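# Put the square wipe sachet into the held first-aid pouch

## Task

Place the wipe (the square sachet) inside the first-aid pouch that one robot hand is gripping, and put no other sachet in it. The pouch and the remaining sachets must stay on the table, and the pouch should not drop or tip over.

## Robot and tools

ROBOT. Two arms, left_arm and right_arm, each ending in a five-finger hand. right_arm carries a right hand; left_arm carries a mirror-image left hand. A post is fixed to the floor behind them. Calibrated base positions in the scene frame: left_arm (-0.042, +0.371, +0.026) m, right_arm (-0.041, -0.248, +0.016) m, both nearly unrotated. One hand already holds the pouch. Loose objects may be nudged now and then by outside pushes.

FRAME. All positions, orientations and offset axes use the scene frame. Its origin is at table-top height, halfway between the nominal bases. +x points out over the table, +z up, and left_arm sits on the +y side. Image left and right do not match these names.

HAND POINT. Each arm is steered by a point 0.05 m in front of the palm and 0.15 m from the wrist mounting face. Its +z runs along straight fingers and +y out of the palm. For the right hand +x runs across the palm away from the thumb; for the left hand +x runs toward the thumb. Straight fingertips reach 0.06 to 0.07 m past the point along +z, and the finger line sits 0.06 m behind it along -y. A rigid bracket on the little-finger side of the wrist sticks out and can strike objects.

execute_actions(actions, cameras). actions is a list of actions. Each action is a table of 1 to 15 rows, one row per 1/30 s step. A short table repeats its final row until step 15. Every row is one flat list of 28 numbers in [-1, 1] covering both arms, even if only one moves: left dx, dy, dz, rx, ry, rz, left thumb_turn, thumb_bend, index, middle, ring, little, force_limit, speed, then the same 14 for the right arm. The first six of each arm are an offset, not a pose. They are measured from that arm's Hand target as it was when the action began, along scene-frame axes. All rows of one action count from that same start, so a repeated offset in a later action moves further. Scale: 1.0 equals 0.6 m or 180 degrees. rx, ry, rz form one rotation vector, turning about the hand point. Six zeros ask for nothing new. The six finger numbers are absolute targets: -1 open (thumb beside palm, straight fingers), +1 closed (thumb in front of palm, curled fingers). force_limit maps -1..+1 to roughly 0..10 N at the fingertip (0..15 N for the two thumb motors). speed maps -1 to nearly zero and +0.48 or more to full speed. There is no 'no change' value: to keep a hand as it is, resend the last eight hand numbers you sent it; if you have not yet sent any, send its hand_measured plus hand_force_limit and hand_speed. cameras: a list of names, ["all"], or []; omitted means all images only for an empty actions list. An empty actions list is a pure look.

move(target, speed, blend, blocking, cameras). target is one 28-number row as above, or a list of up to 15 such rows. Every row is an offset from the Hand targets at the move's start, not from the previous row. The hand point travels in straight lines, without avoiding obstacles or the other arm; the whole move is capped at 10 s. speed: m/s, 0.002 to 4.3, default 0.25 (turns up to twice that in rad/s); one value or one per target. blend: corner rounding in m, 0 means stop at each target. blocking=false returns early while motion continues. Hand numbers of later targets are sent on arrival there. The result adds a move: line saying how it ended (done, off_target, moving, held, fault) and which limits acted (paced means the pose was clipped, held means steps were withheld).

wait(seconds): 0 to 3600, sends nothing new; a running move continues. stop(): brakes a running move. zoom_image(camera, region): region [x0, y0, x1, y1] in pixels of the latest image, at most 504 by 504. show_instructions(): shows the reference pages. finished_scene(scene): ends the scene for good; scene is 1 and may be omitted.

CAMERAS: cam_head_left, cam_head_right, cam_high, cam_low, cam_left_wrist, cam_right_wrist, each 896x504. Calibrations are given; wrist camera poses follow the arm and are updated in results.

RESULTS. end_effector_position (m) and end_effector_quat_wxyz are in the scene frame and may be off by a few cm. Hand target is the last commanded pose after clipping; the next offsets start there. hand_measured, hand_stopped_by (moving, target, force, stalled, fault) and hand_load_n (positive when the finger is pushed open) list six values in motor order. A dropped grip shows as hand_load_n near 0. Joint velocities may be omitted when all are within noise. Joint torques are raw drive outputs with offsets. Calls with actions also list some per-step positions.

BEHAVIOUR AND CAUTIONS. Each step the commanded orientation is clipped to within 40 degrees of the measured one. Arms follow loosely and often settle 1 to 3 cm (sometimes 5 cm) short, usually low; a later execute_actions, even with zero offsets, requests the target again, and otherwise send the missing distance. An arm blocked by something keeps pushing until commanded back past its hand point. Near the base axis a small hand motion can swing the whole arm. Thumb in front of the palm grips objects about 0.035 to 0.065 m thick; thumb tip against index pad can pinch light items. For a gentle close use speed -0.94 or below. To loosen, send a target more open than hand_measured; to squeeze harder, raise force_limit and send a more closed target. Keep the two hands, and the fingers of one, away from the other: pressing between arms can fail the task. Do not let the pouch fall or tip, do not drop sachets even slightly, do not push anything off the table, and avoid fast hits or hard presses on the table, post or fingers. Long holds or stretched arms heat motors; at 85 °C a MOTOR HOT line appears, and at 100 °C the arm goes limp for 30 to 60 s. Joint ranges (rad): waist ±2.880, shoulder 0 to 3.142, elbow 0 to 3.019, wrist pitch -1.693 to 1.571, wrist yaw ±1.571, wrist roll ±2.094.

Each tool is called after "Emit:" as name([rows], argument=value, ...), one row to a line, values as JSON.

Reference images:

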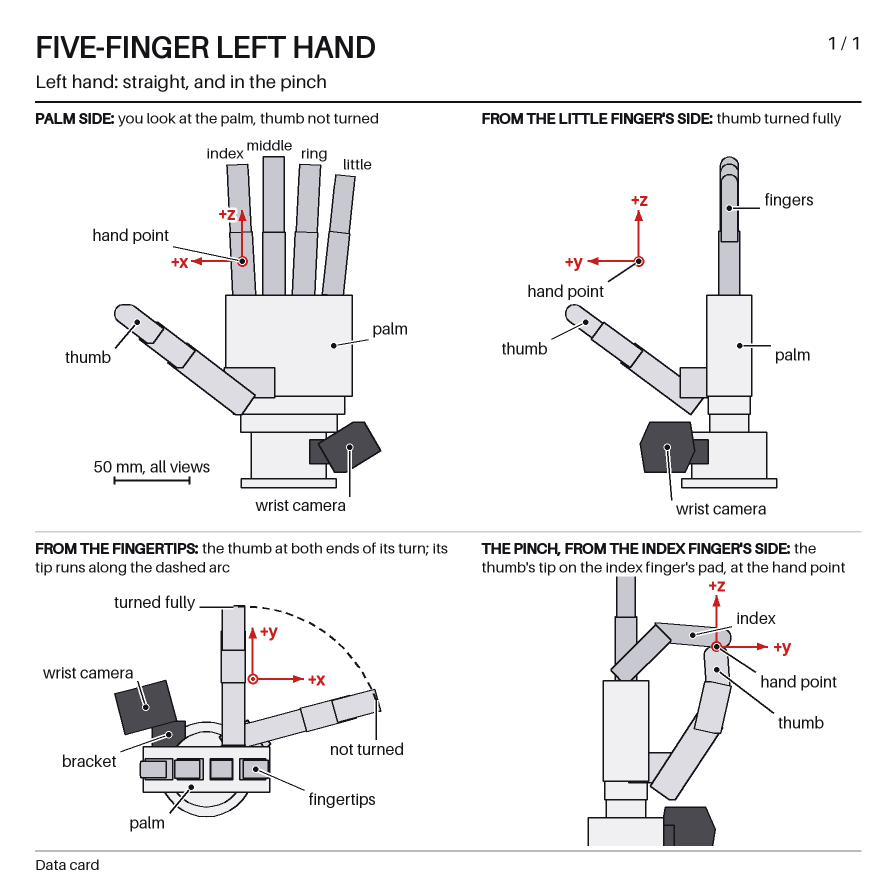

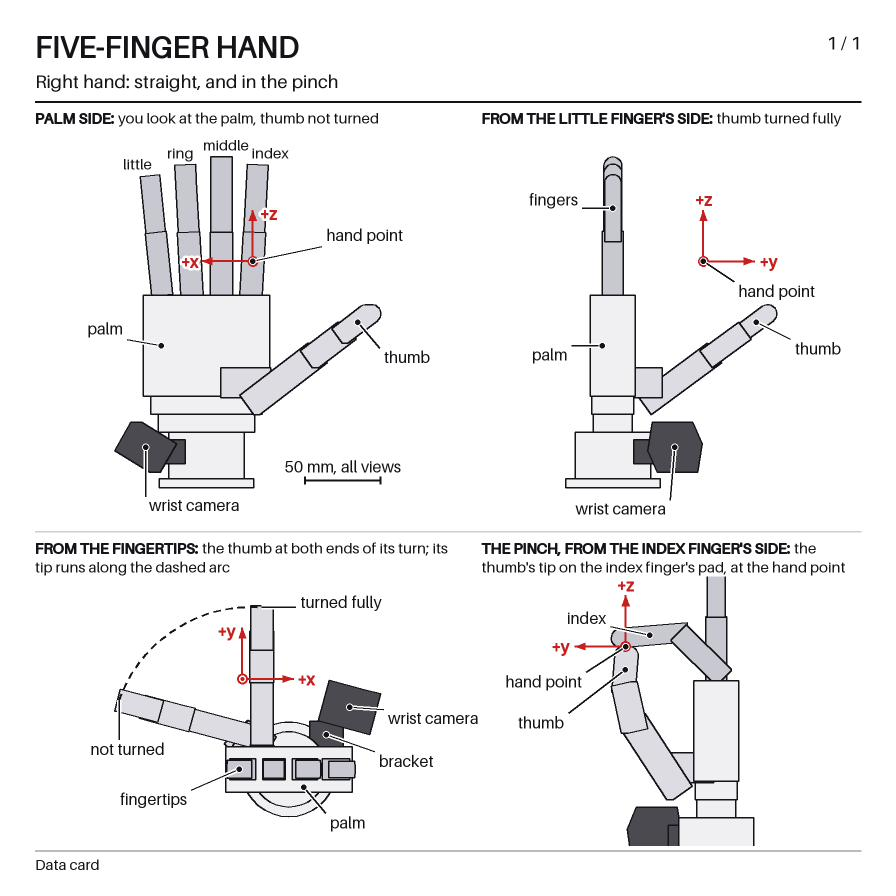

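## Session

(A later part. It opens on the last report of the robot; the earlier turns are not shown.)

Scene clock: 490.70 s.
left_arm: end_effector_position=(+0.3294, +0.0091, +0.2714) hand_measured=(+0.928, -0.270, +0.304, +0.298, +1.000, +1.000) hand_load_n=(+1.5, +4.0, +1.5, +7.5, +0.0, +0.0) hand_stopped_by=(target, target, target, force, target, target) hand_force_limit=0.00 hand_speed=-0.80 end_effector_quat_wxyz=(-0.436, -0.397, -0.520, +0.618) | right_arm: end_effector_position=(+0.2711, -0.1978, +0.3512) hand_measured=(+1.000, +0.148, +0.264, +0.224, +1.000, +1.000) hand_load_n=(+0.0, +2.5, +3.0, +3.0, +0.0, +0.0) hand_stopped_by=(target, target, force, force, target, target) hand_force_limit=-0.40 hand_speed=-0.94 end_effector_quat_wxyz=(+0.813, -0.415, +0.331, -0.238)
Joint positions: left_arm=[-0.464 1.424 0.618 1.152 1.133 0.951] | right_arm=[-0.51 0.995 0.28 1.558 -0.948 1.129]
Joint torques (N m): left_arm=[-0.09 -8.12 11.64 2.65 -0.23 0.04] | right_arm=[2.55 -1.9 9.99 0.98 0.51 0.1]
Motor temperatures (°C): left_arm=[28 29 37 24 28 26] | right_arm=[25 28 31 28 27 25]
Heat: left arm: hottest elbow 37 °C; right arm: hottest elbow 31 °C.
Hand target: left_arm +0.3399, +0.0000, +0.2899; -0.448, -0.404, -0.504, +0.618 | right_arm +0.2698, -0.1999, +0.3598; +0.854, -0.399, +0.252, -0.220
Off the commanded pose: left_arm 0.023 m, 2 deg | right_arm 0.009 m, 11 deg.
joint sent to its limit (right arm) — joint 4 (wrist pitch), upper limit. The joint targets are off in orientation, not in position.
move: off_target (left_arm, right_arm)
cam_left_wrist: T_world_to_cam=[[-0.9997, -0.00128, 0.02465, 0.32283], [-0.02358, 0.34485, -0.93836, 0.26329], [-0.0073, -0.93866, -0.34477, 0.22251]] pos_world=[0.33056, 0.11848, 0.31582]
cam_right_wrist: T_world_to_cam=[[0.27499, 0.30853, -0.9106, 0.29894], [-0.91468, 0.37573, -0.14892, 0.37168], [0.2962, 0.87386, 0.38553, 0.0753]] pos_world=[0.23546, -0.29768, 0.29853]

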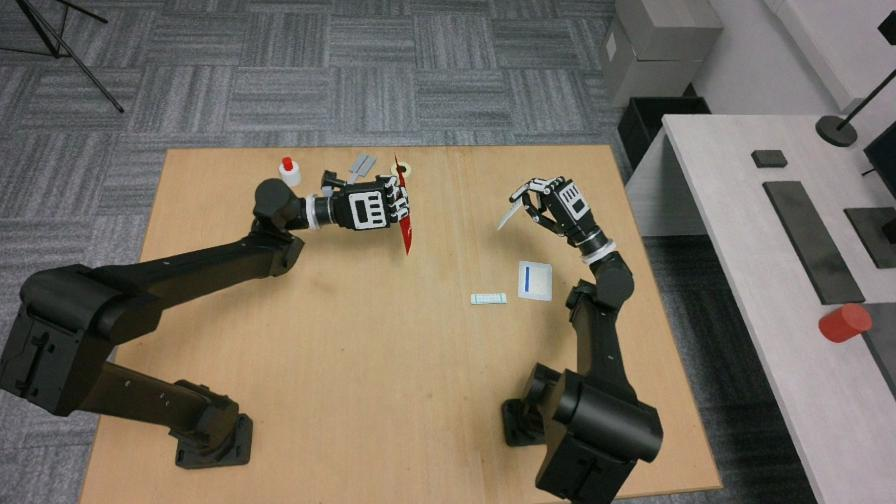

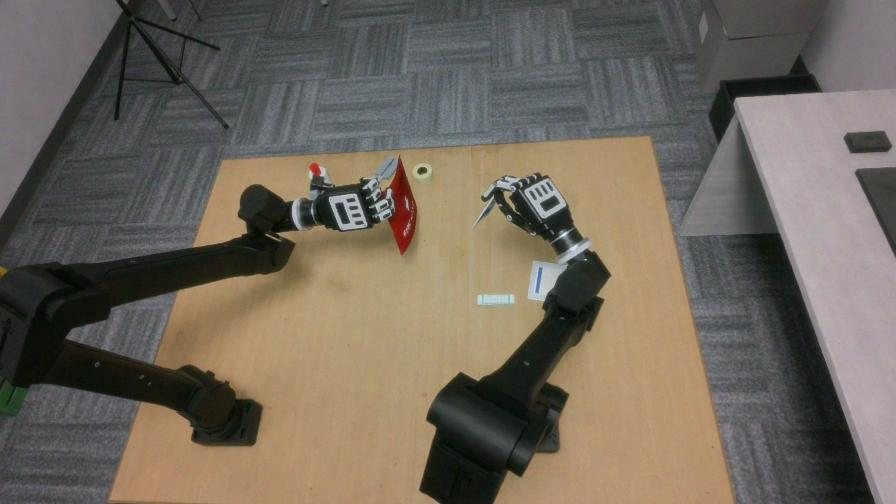

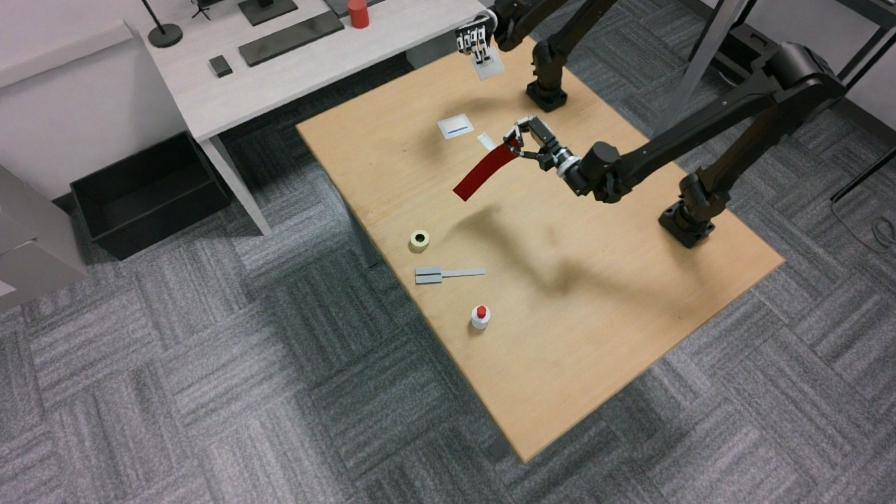

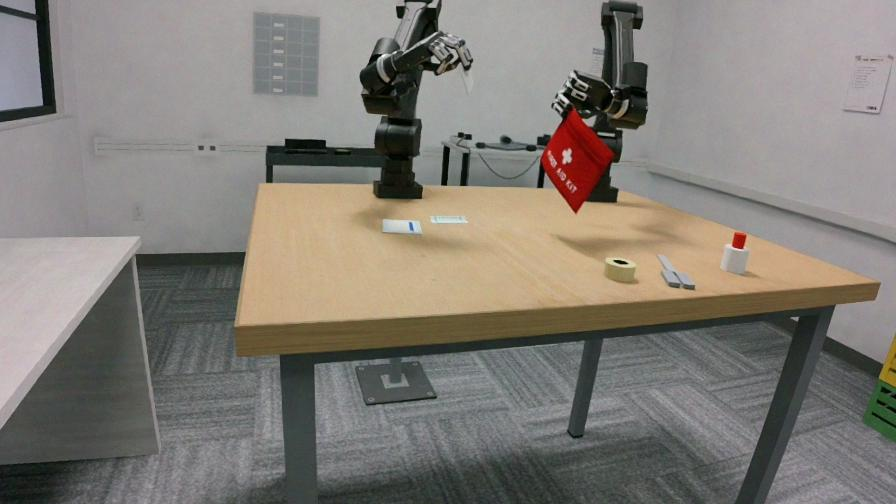

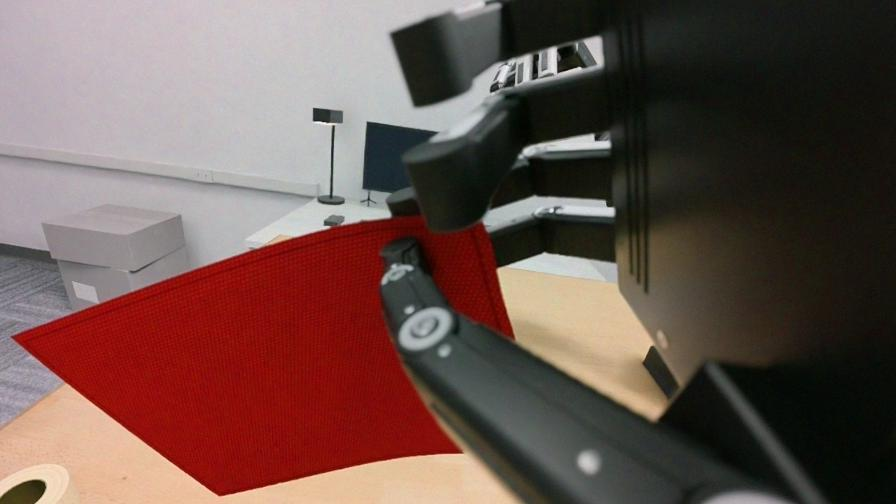

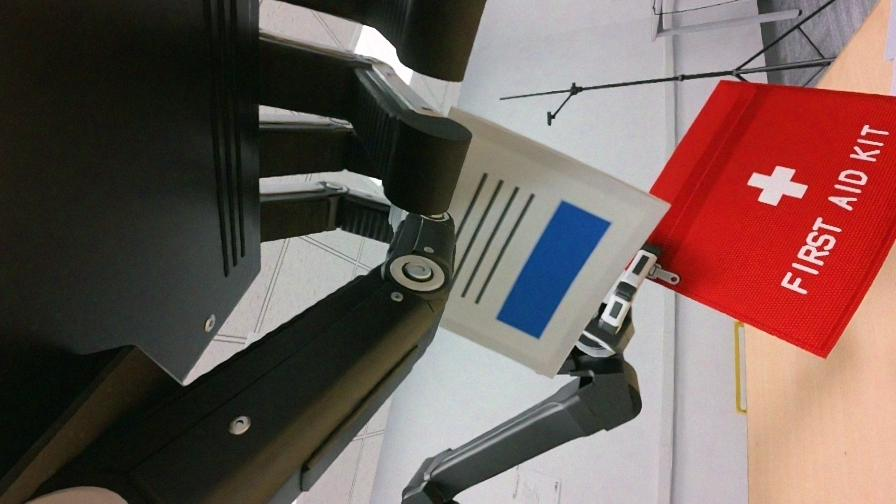

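Emit:
move([
  [0,0,0.067,0.103,-0.0848,-0.0402,0.928,-0.268,0.304,0.298,1,1,0,-0.8,0,0,0,0,0,0,1,0.15,0.45,0.45,1,1,-0.4,-0.94],
], speed=0.06, cameras=["all"])

Emit:
zoom_image(camera="cam_head_left", region=[350, 130, 490, 260])

Emit:
zoom_image(camera="cam_head_right", region=[330, 130, 470, 260])

Scene clock: 510.43 s.
left_arm: end_effector_position=(+0.3300, +0.0090, +0.2987) hand_measured=(+0.928, -0.270, +0.304, +0.298, +1.000, +1.000) hand_load_n=(+1.5, +4.0, +1.0, +7.5, +0.0, +0.0) hand_stopped_by=(target, target, target, force, target, target) hand_force_limit=0.00 hand_speed=-0.80 end_effector_quat_wxyz=(+0.381, +0.567, +0.526, -0.506) | right_arm: end_effector_position=(+0.2711, -0.1978, +0.3512) hand_measured=(+1.000, +0.148, +0.264, +0.224, +1.000, +1.000) hand_load_n=(-0.5, +2.0, +3.0, +3.0, +0.0, +0.0) hand_stopped_by=(target, target, force, force, target, target) hand_force_limit=-0.40 hand_speed=-0.94 end_effector_quat_wxyz=(+0.813, -0.415, +0.331, -0.238)
Joint positions: left_arm=[-0.468 1.249 0.927 -0.307 1.231 2.069] | right_arm=[-0.51 0.995 0.28 1.558 -0.948 1.129]
Joint torques (N m): left_arm=[-0.15 -9.35 15.1 1.18 0.52 0.26] | right_arm=[2.78 -2.26 9.95 1.01 0.52 0.1]
Heat: left arm: hottest elbow 39 °C; right arm: hottest elbow 31 °C.
Hand target: left_arm +0.3399, +0.0000, +0.3297; +0.400, +0.580, +0.507, -0.497 | right_arm +0.2698, -0.1999, +0.3598; +0.854, -0.399, +0.252, -0.220
Off the commanded pose: left_arm 0.034 m, 4 deg | right_arm 0.009 m, 11 deg.
joint sent to its limit (right arm) — joint 4 (wrist pitch), upper limit. The joint targets are off in orientation, not in position.
move: off_target (left_arm)
cam_left_wrist: T_world_to_cam=[[-0.96797, 0.16864, -0.18602, 0.37373], [0.25057, 0.60132, -0.7587, 0.14254], [-0.0161, -0.78101, -0.62432, 0.31688]] pos_world=[0.33115, 0.09875, 0.3755]
cam_right_wrist: T_world_to_cam=[[0.27499, 0.30853, -0.9106, 0.29894], [-0.91468, 0.37573, -0.14892, 0.37168], [0.2962, 0.87386, 0.38553, 0.0753]] pos_world=[0.23546, -0.29768, 0.29853]

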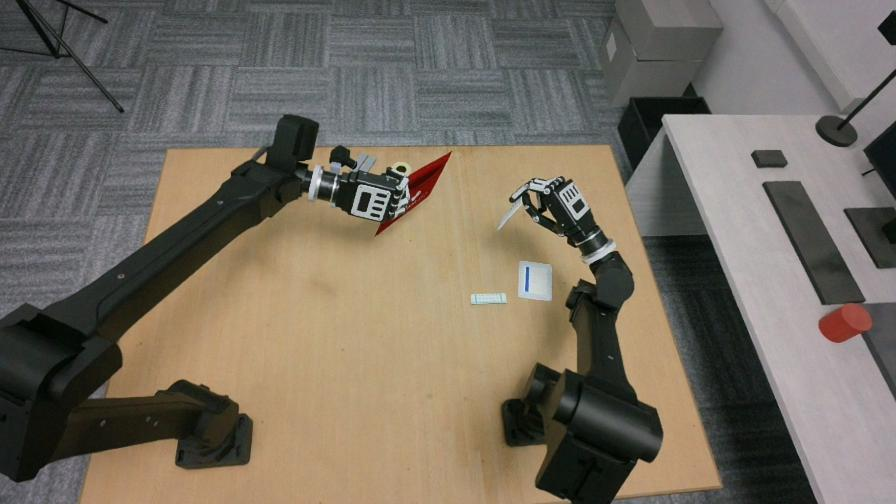

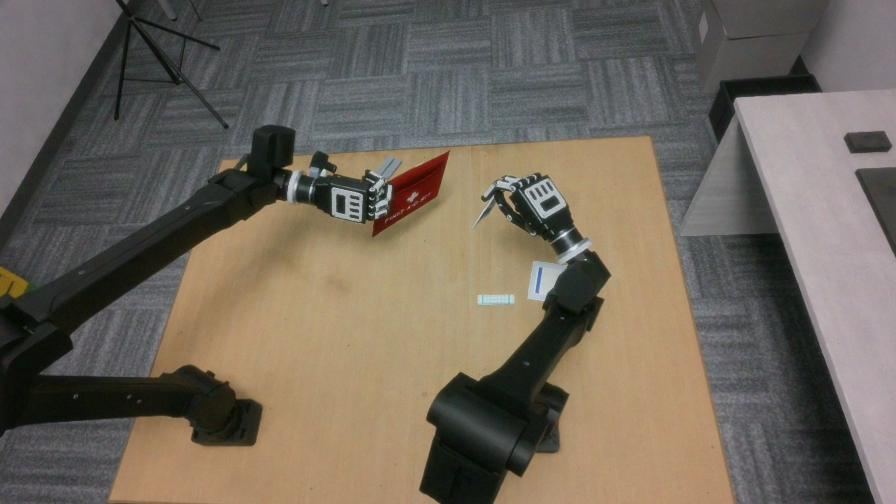

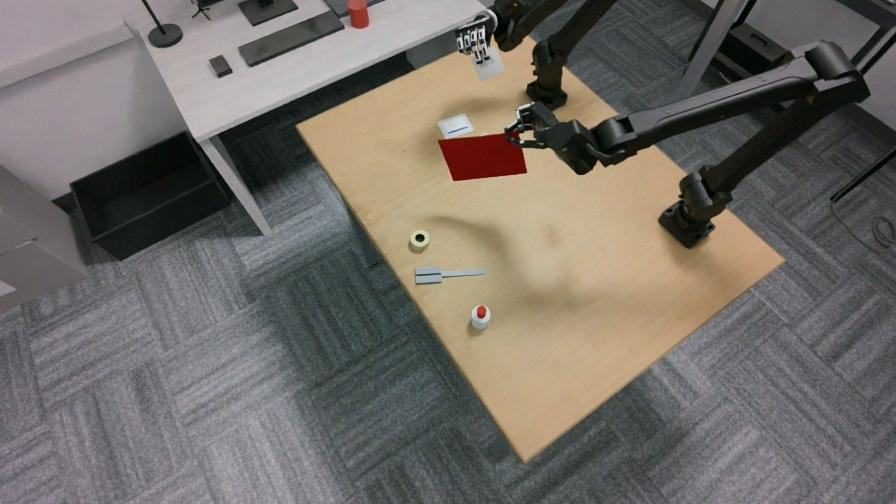

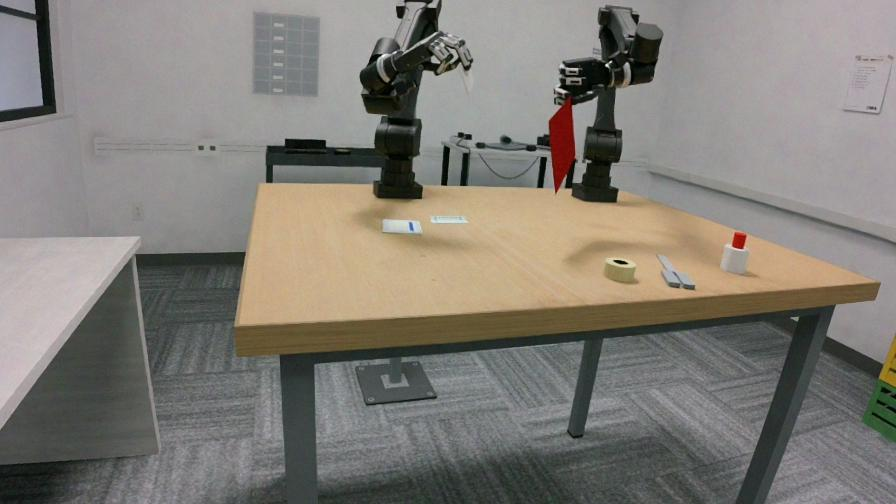

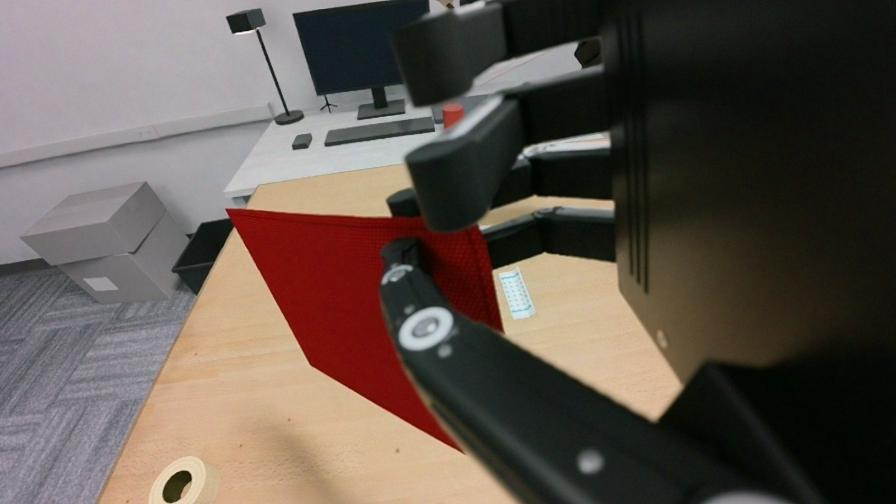

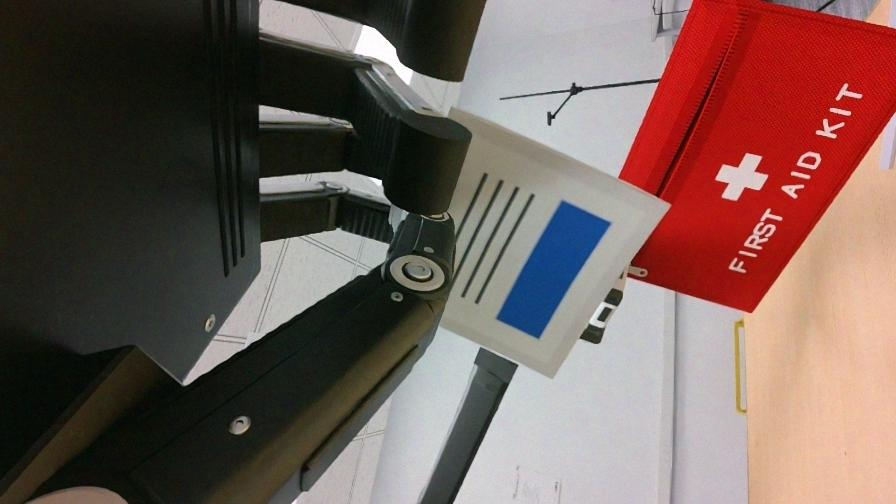

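Scaled by 3.600 from the camera's image (finer frame: 1280x720).

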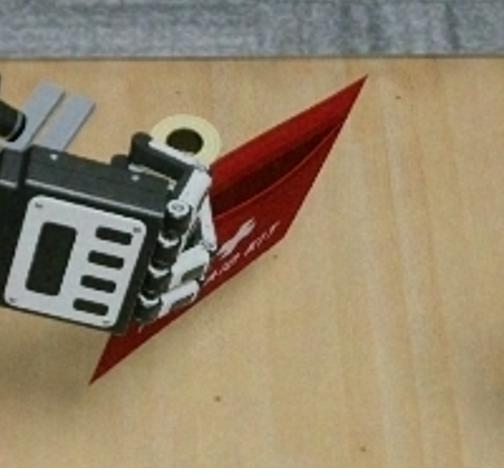

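Scaled by 3.600 from the camera's image (finer frame: 1280x720).

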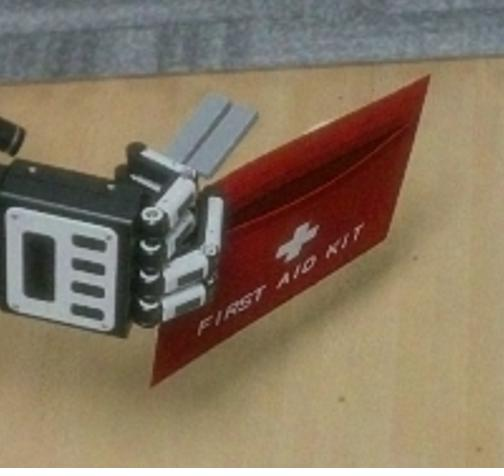

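Emit:
move([
  [0,0,0,0,0,0,0.928,-0.268,0.304,0.298,1,1,0,-0.8,0.162,0.073,-0.02,0.0347,-0.0057,-0.028,1,0.15,0.45,0.45,1,1,-0.4,-0.94],
], speed=0.1, cameras=["cam_head_left","cam_head_right","cam_low","cam_left_wrist","cam_right_wrist"])

Emit:
zoom_image(camera="cam_head_left", region=[390, 130, 490, 230])

Emit:
zoom_image(camera="cam_head_right", region=[390, 130, 490, 230])

Scene clock: 524.90 s.
left_arm: end_effector_position=(+0.3300, +0.0090, +0.2988) hand_measured=(+0.928, -0.270, +0.304, +0.298, +1.000, +1.000) hand_load_n=(+1.5, +4.0, +1.5, +7.5, +0.0, +0.0) hand_stopped_by=(target, target, target, force, target, target) hand_force_limit=0.00 hand_speed=-0.80 end_effector_quat_wxyz=(+0.382, +0.567, +0.526, -0.506) | right_arm: end_effector_position=(+0.3584, -0.1565, +0.3332) hand_measured=(+1.000, +0.148, +0.264, +0.224, +1.000, +1.000) hand_load_n=(-0.5, +2.0, +3.0, +3.0, +0.0, +0.0) hand_stopped_by=(target, target, force, force, target, target) hand_force_limit=-0.40 hand_speed=-0.94 end_effector_quat_wxyz=(+0.829, -0.367, +0.343, -0.244)
Joint positions: left_arm=[-0.468 1.249 0.927 -0.307 1.231 2.07] | right_arm=[-0.188 1.275 0.365 1.56 -0.614 0.877]
Joint torques (N m): left_arm=[-0.15 -9.29 15.13 1.17 0.52 0.26] | right_arm=[3.84 -3.9 11.28 1.22 0.39 -0.06]
Heat: left arm: hottest elbow 40 °C; right arm: hottest elbow 31 °C.
Hand target: left_arm +0.3399, +0.0000, +0.3297; +0.400, +0.580, +0.507, -0.497 | right_arm +0.3670, -0.1561, +0.3478; +0.866, -0.338, +0.273, -0.247
Off the commanded pose: left_arm 0.034 m, 4 deg | right_arm 0.017 m, 10 deg.
joint sent to its limit (right arm) — joint 4 (wrist pitch), upper limit. The joint targets are off in orientation, not in position.
move: off_target (right_arm)
cam_left_wrist: T_world_to_cam=[[-0.96781, 0.16871, -0.18676, 0.37395], [0.25118, 0.60118, -0.75861, 0.14231], [-0.01571, -0.7811, -0.62421, 0.31672]] pos_world=[0.33114, 0.09875, 0.37549]
cam_right_wrist: T_world_to_cam=[[0.30786, 0.37797, -0.87314, 0.23241], [-0.89426, 0.42827, -0.12991, 0.42791], [0.32484, 0.82081, 0.46985, -0.02632]] pos_world=[0.31966, -0.2495, 0.27088]

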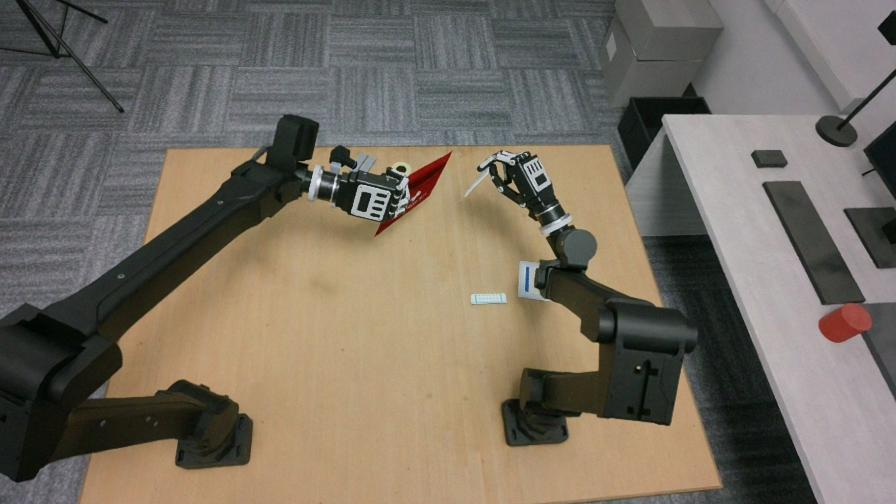

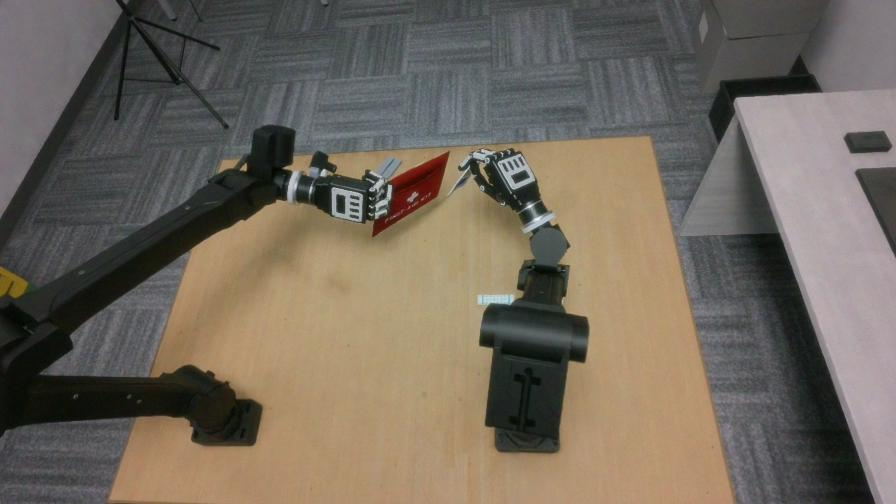

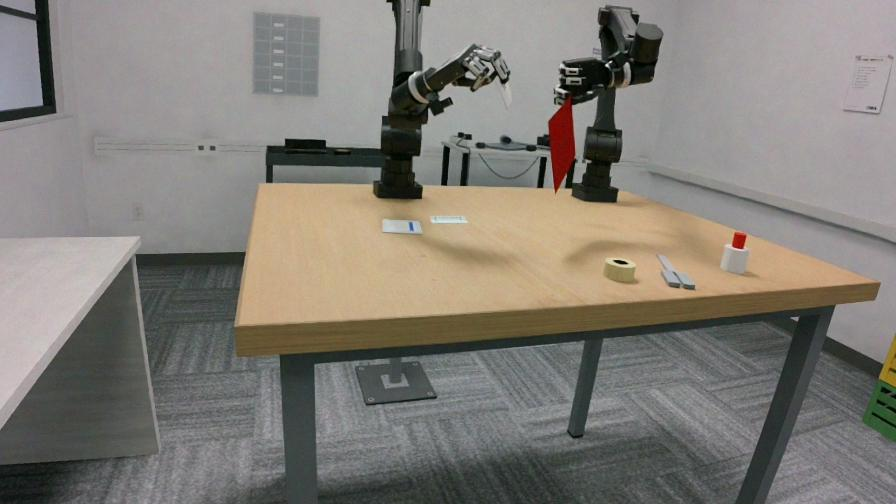

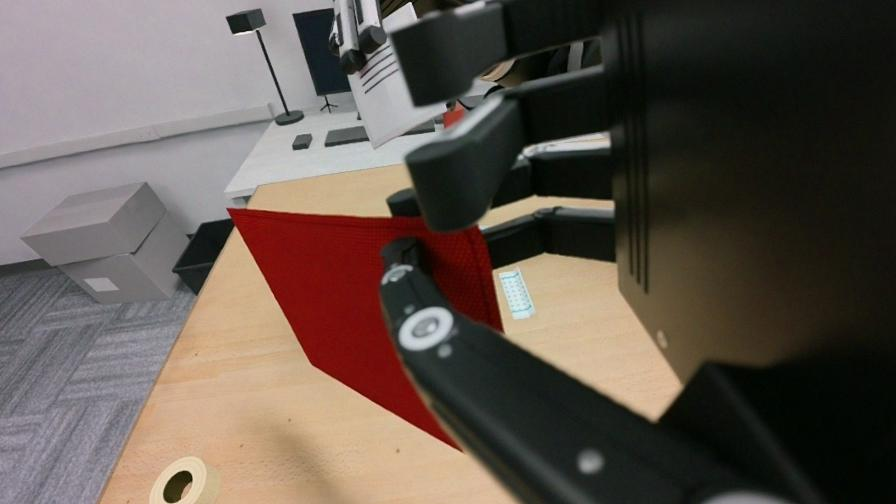

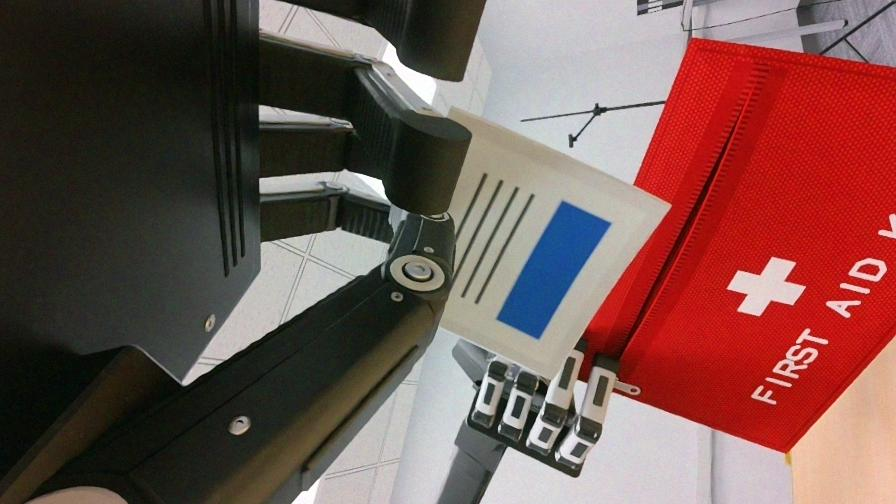

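Scaled by 5.040 from the camera's image (finer frame: 1280x720).

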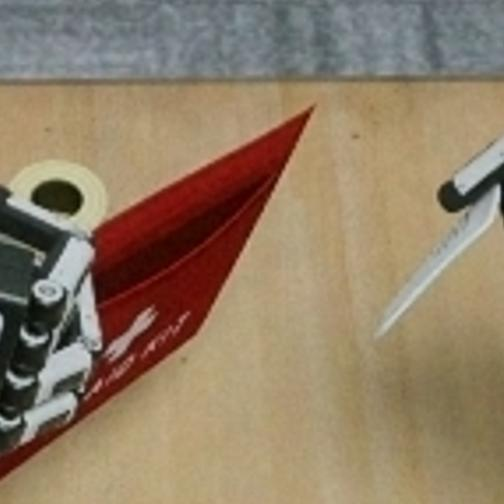

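Scaled by 5.040 from the camera's image (finer frame: 1280x720).

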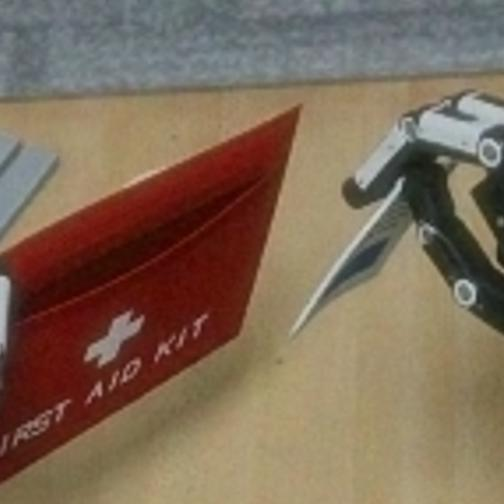

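Emit:
move([
  [0,0,0,0,0,0,0.928,-0.268,0.304,0.298,1,1,0,-0.8,0.0957,0.0933,-0.0033,0,0,0,1,0.15,0.45,0.45,1,1,-0.4,-0.94],
], speed=0.08, cameras=["cam_head_left","cam_head_right","cam_low","cam_left_wrist","cam_right_wrist"])

Emit:
zoom_image(camera="cam_head_left", region=[390, 130, 490, 230])

Emit:
zoom_image(camera="cam_head_right", region=[390, 130, 490, 230])

Scene clock: 533.00 s.
left_arm: end_effector_position=(+0.3300, +0.0090, +0.2988) hand_measured=(+0.928, -0.270, +0.304, +0.298, +1.000, +1.000) hand_load_n=(+1.5, +4.0, +1.5, +7.5, +0.0, +0.0) hand_stopped_by=(target, target, target, force, target, target) hand_force_limit=0.00 hand_speed=-0.80 end_effector_quat_wxyz=(+0.382, +0.567, +0.526, -0.506) | right_arm: end_effector_position=(+0.4156, -0.1024, +0.3322) hand_measured=(+1.000, +0.148, +0.264, +0.224, +1.000, +1.000) hand_load_n=(-0.5, +2.0, +3.0, +3.0, +0.0, +0.0) hand_stopped_by=(target, target, force, force, target, target) hand_force_limit=-0.40 hand_speed=-0.94 end_effector_quat_wxyz=(+0.838, -0.368, +0.324, -0.240)
Joint positions: left_arm=[-0.468 1.249 0.927 -0.307 1.231 2.07] | right_arm=[0.002 1.443 0.508 1.56 -0.48 0.765]
Joint torques (N m): left_arm=[-0.15 -9.35 15.1 1.17 0.52 0.26] | right_arm=[3.37 -5.83 11.14 1.47 0.38 -0.11]
Heat: left arm: hottest elbow 40 °C; right arm: hottest elbow 32 °C.
Hand target: left_arm +0.3399, +0.0000, +0.3297; +0.400, +0.580, +0.507, -0.497 | right_arm +0.4245, -0.1001, +0.3458; +0.866, -0.338, +0.273, -0.246
Off the commanded pose: left_arm 0.034 m, 4 deg | right_arm 0.016 m, 8 deg.
joint sent to its limit (right arm) — joint 4 (wrist pitch), upper limit. The joint targets are off in orientation, not in position.
move: off_target (right_arm)
cam_left_wrist: T_world_to_cam=[[-0.96781, 0.16871, -0.18676, 0.37395], [0.25118, 0.60118, -0.75861, 0.14231], [-0.01571, -0.7811, -0.62421, 0.31672]] pos_world=[0.33114, 0.09875, 0.37549]
cam_right_wrist: T_world_to_cam=[[0.32689, 0.38541, -0.8629, 0.18291], [-0.89995, 0.40567, -0.15974, 0.46575], [0.28848, 0.82879, 0.47946, -0.07613]] pos_world=[0.38133, -0.19634, 0.26874]

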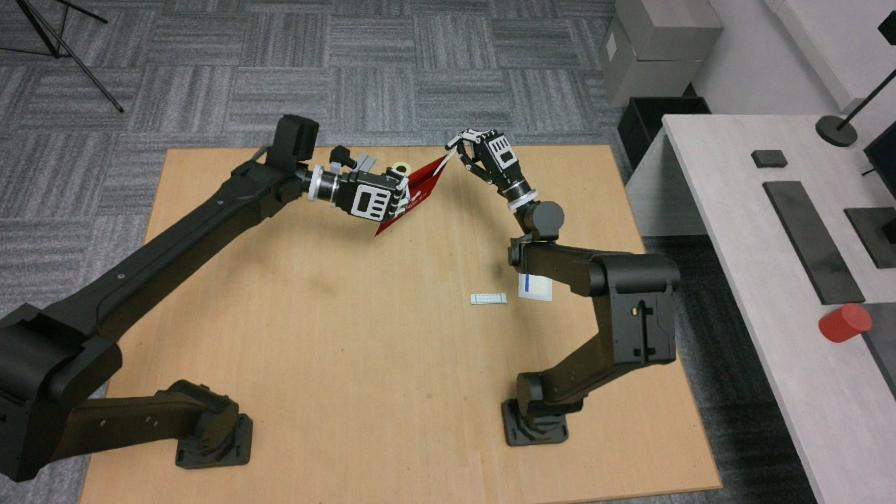

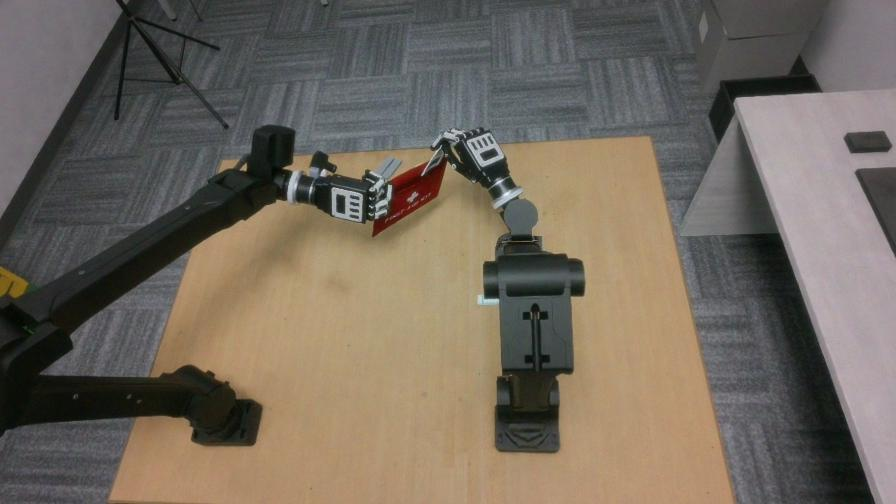

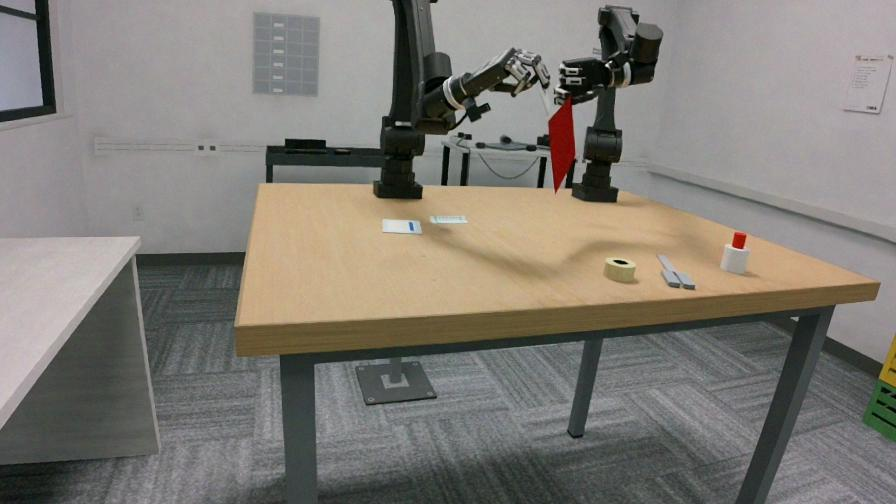

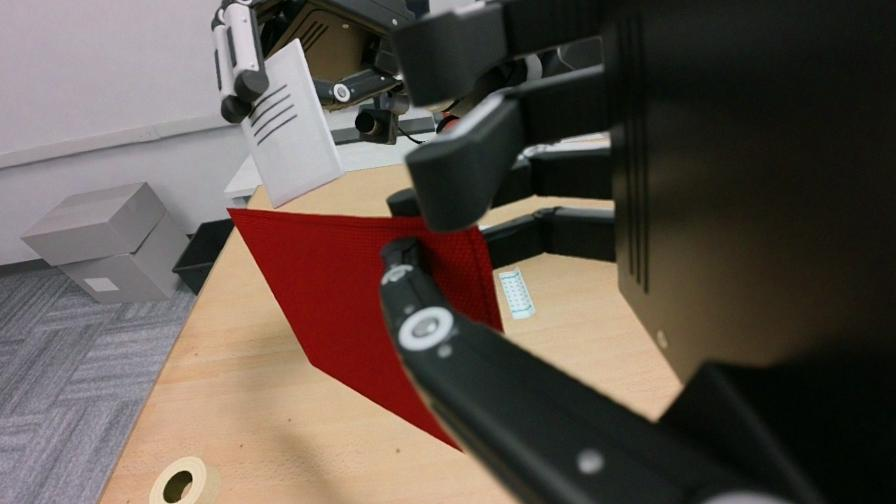

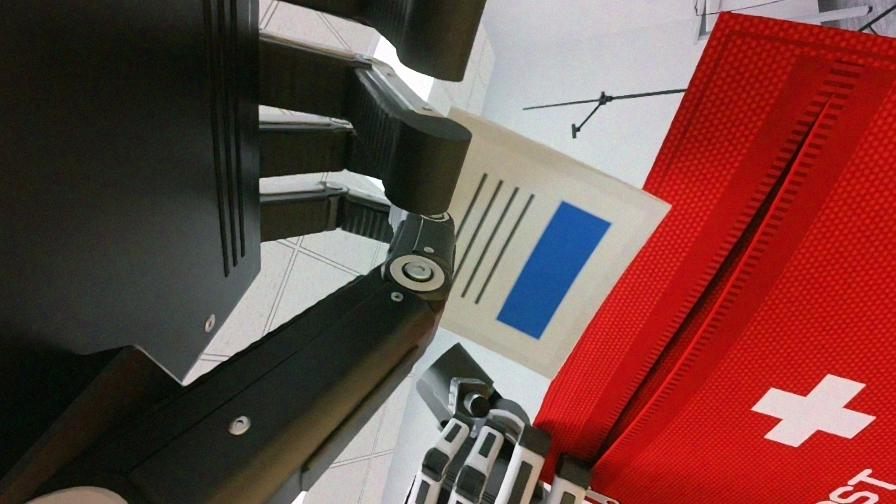

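Scaled by 5.040 from the camera's image (finer frame: 1280x720).

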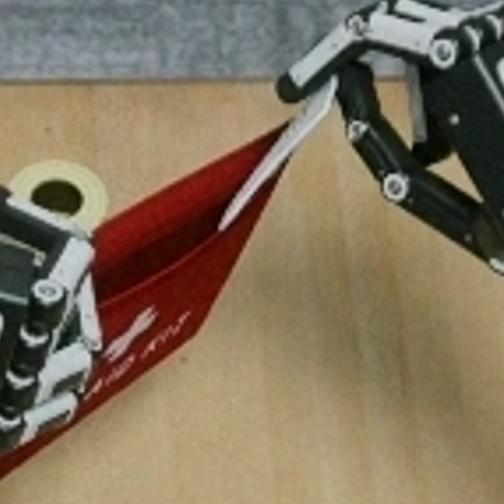

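Scaled by 5.040 from the camera's image (finer frame: 1280x720).

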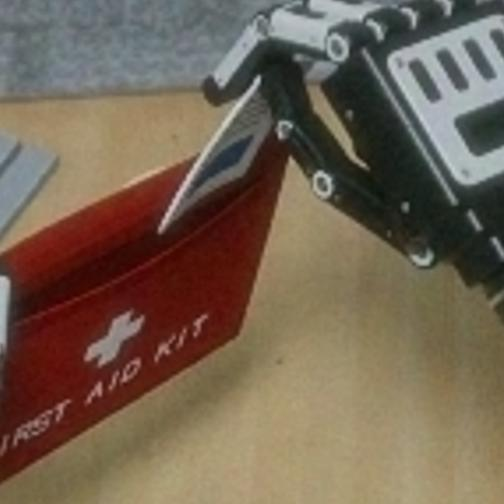

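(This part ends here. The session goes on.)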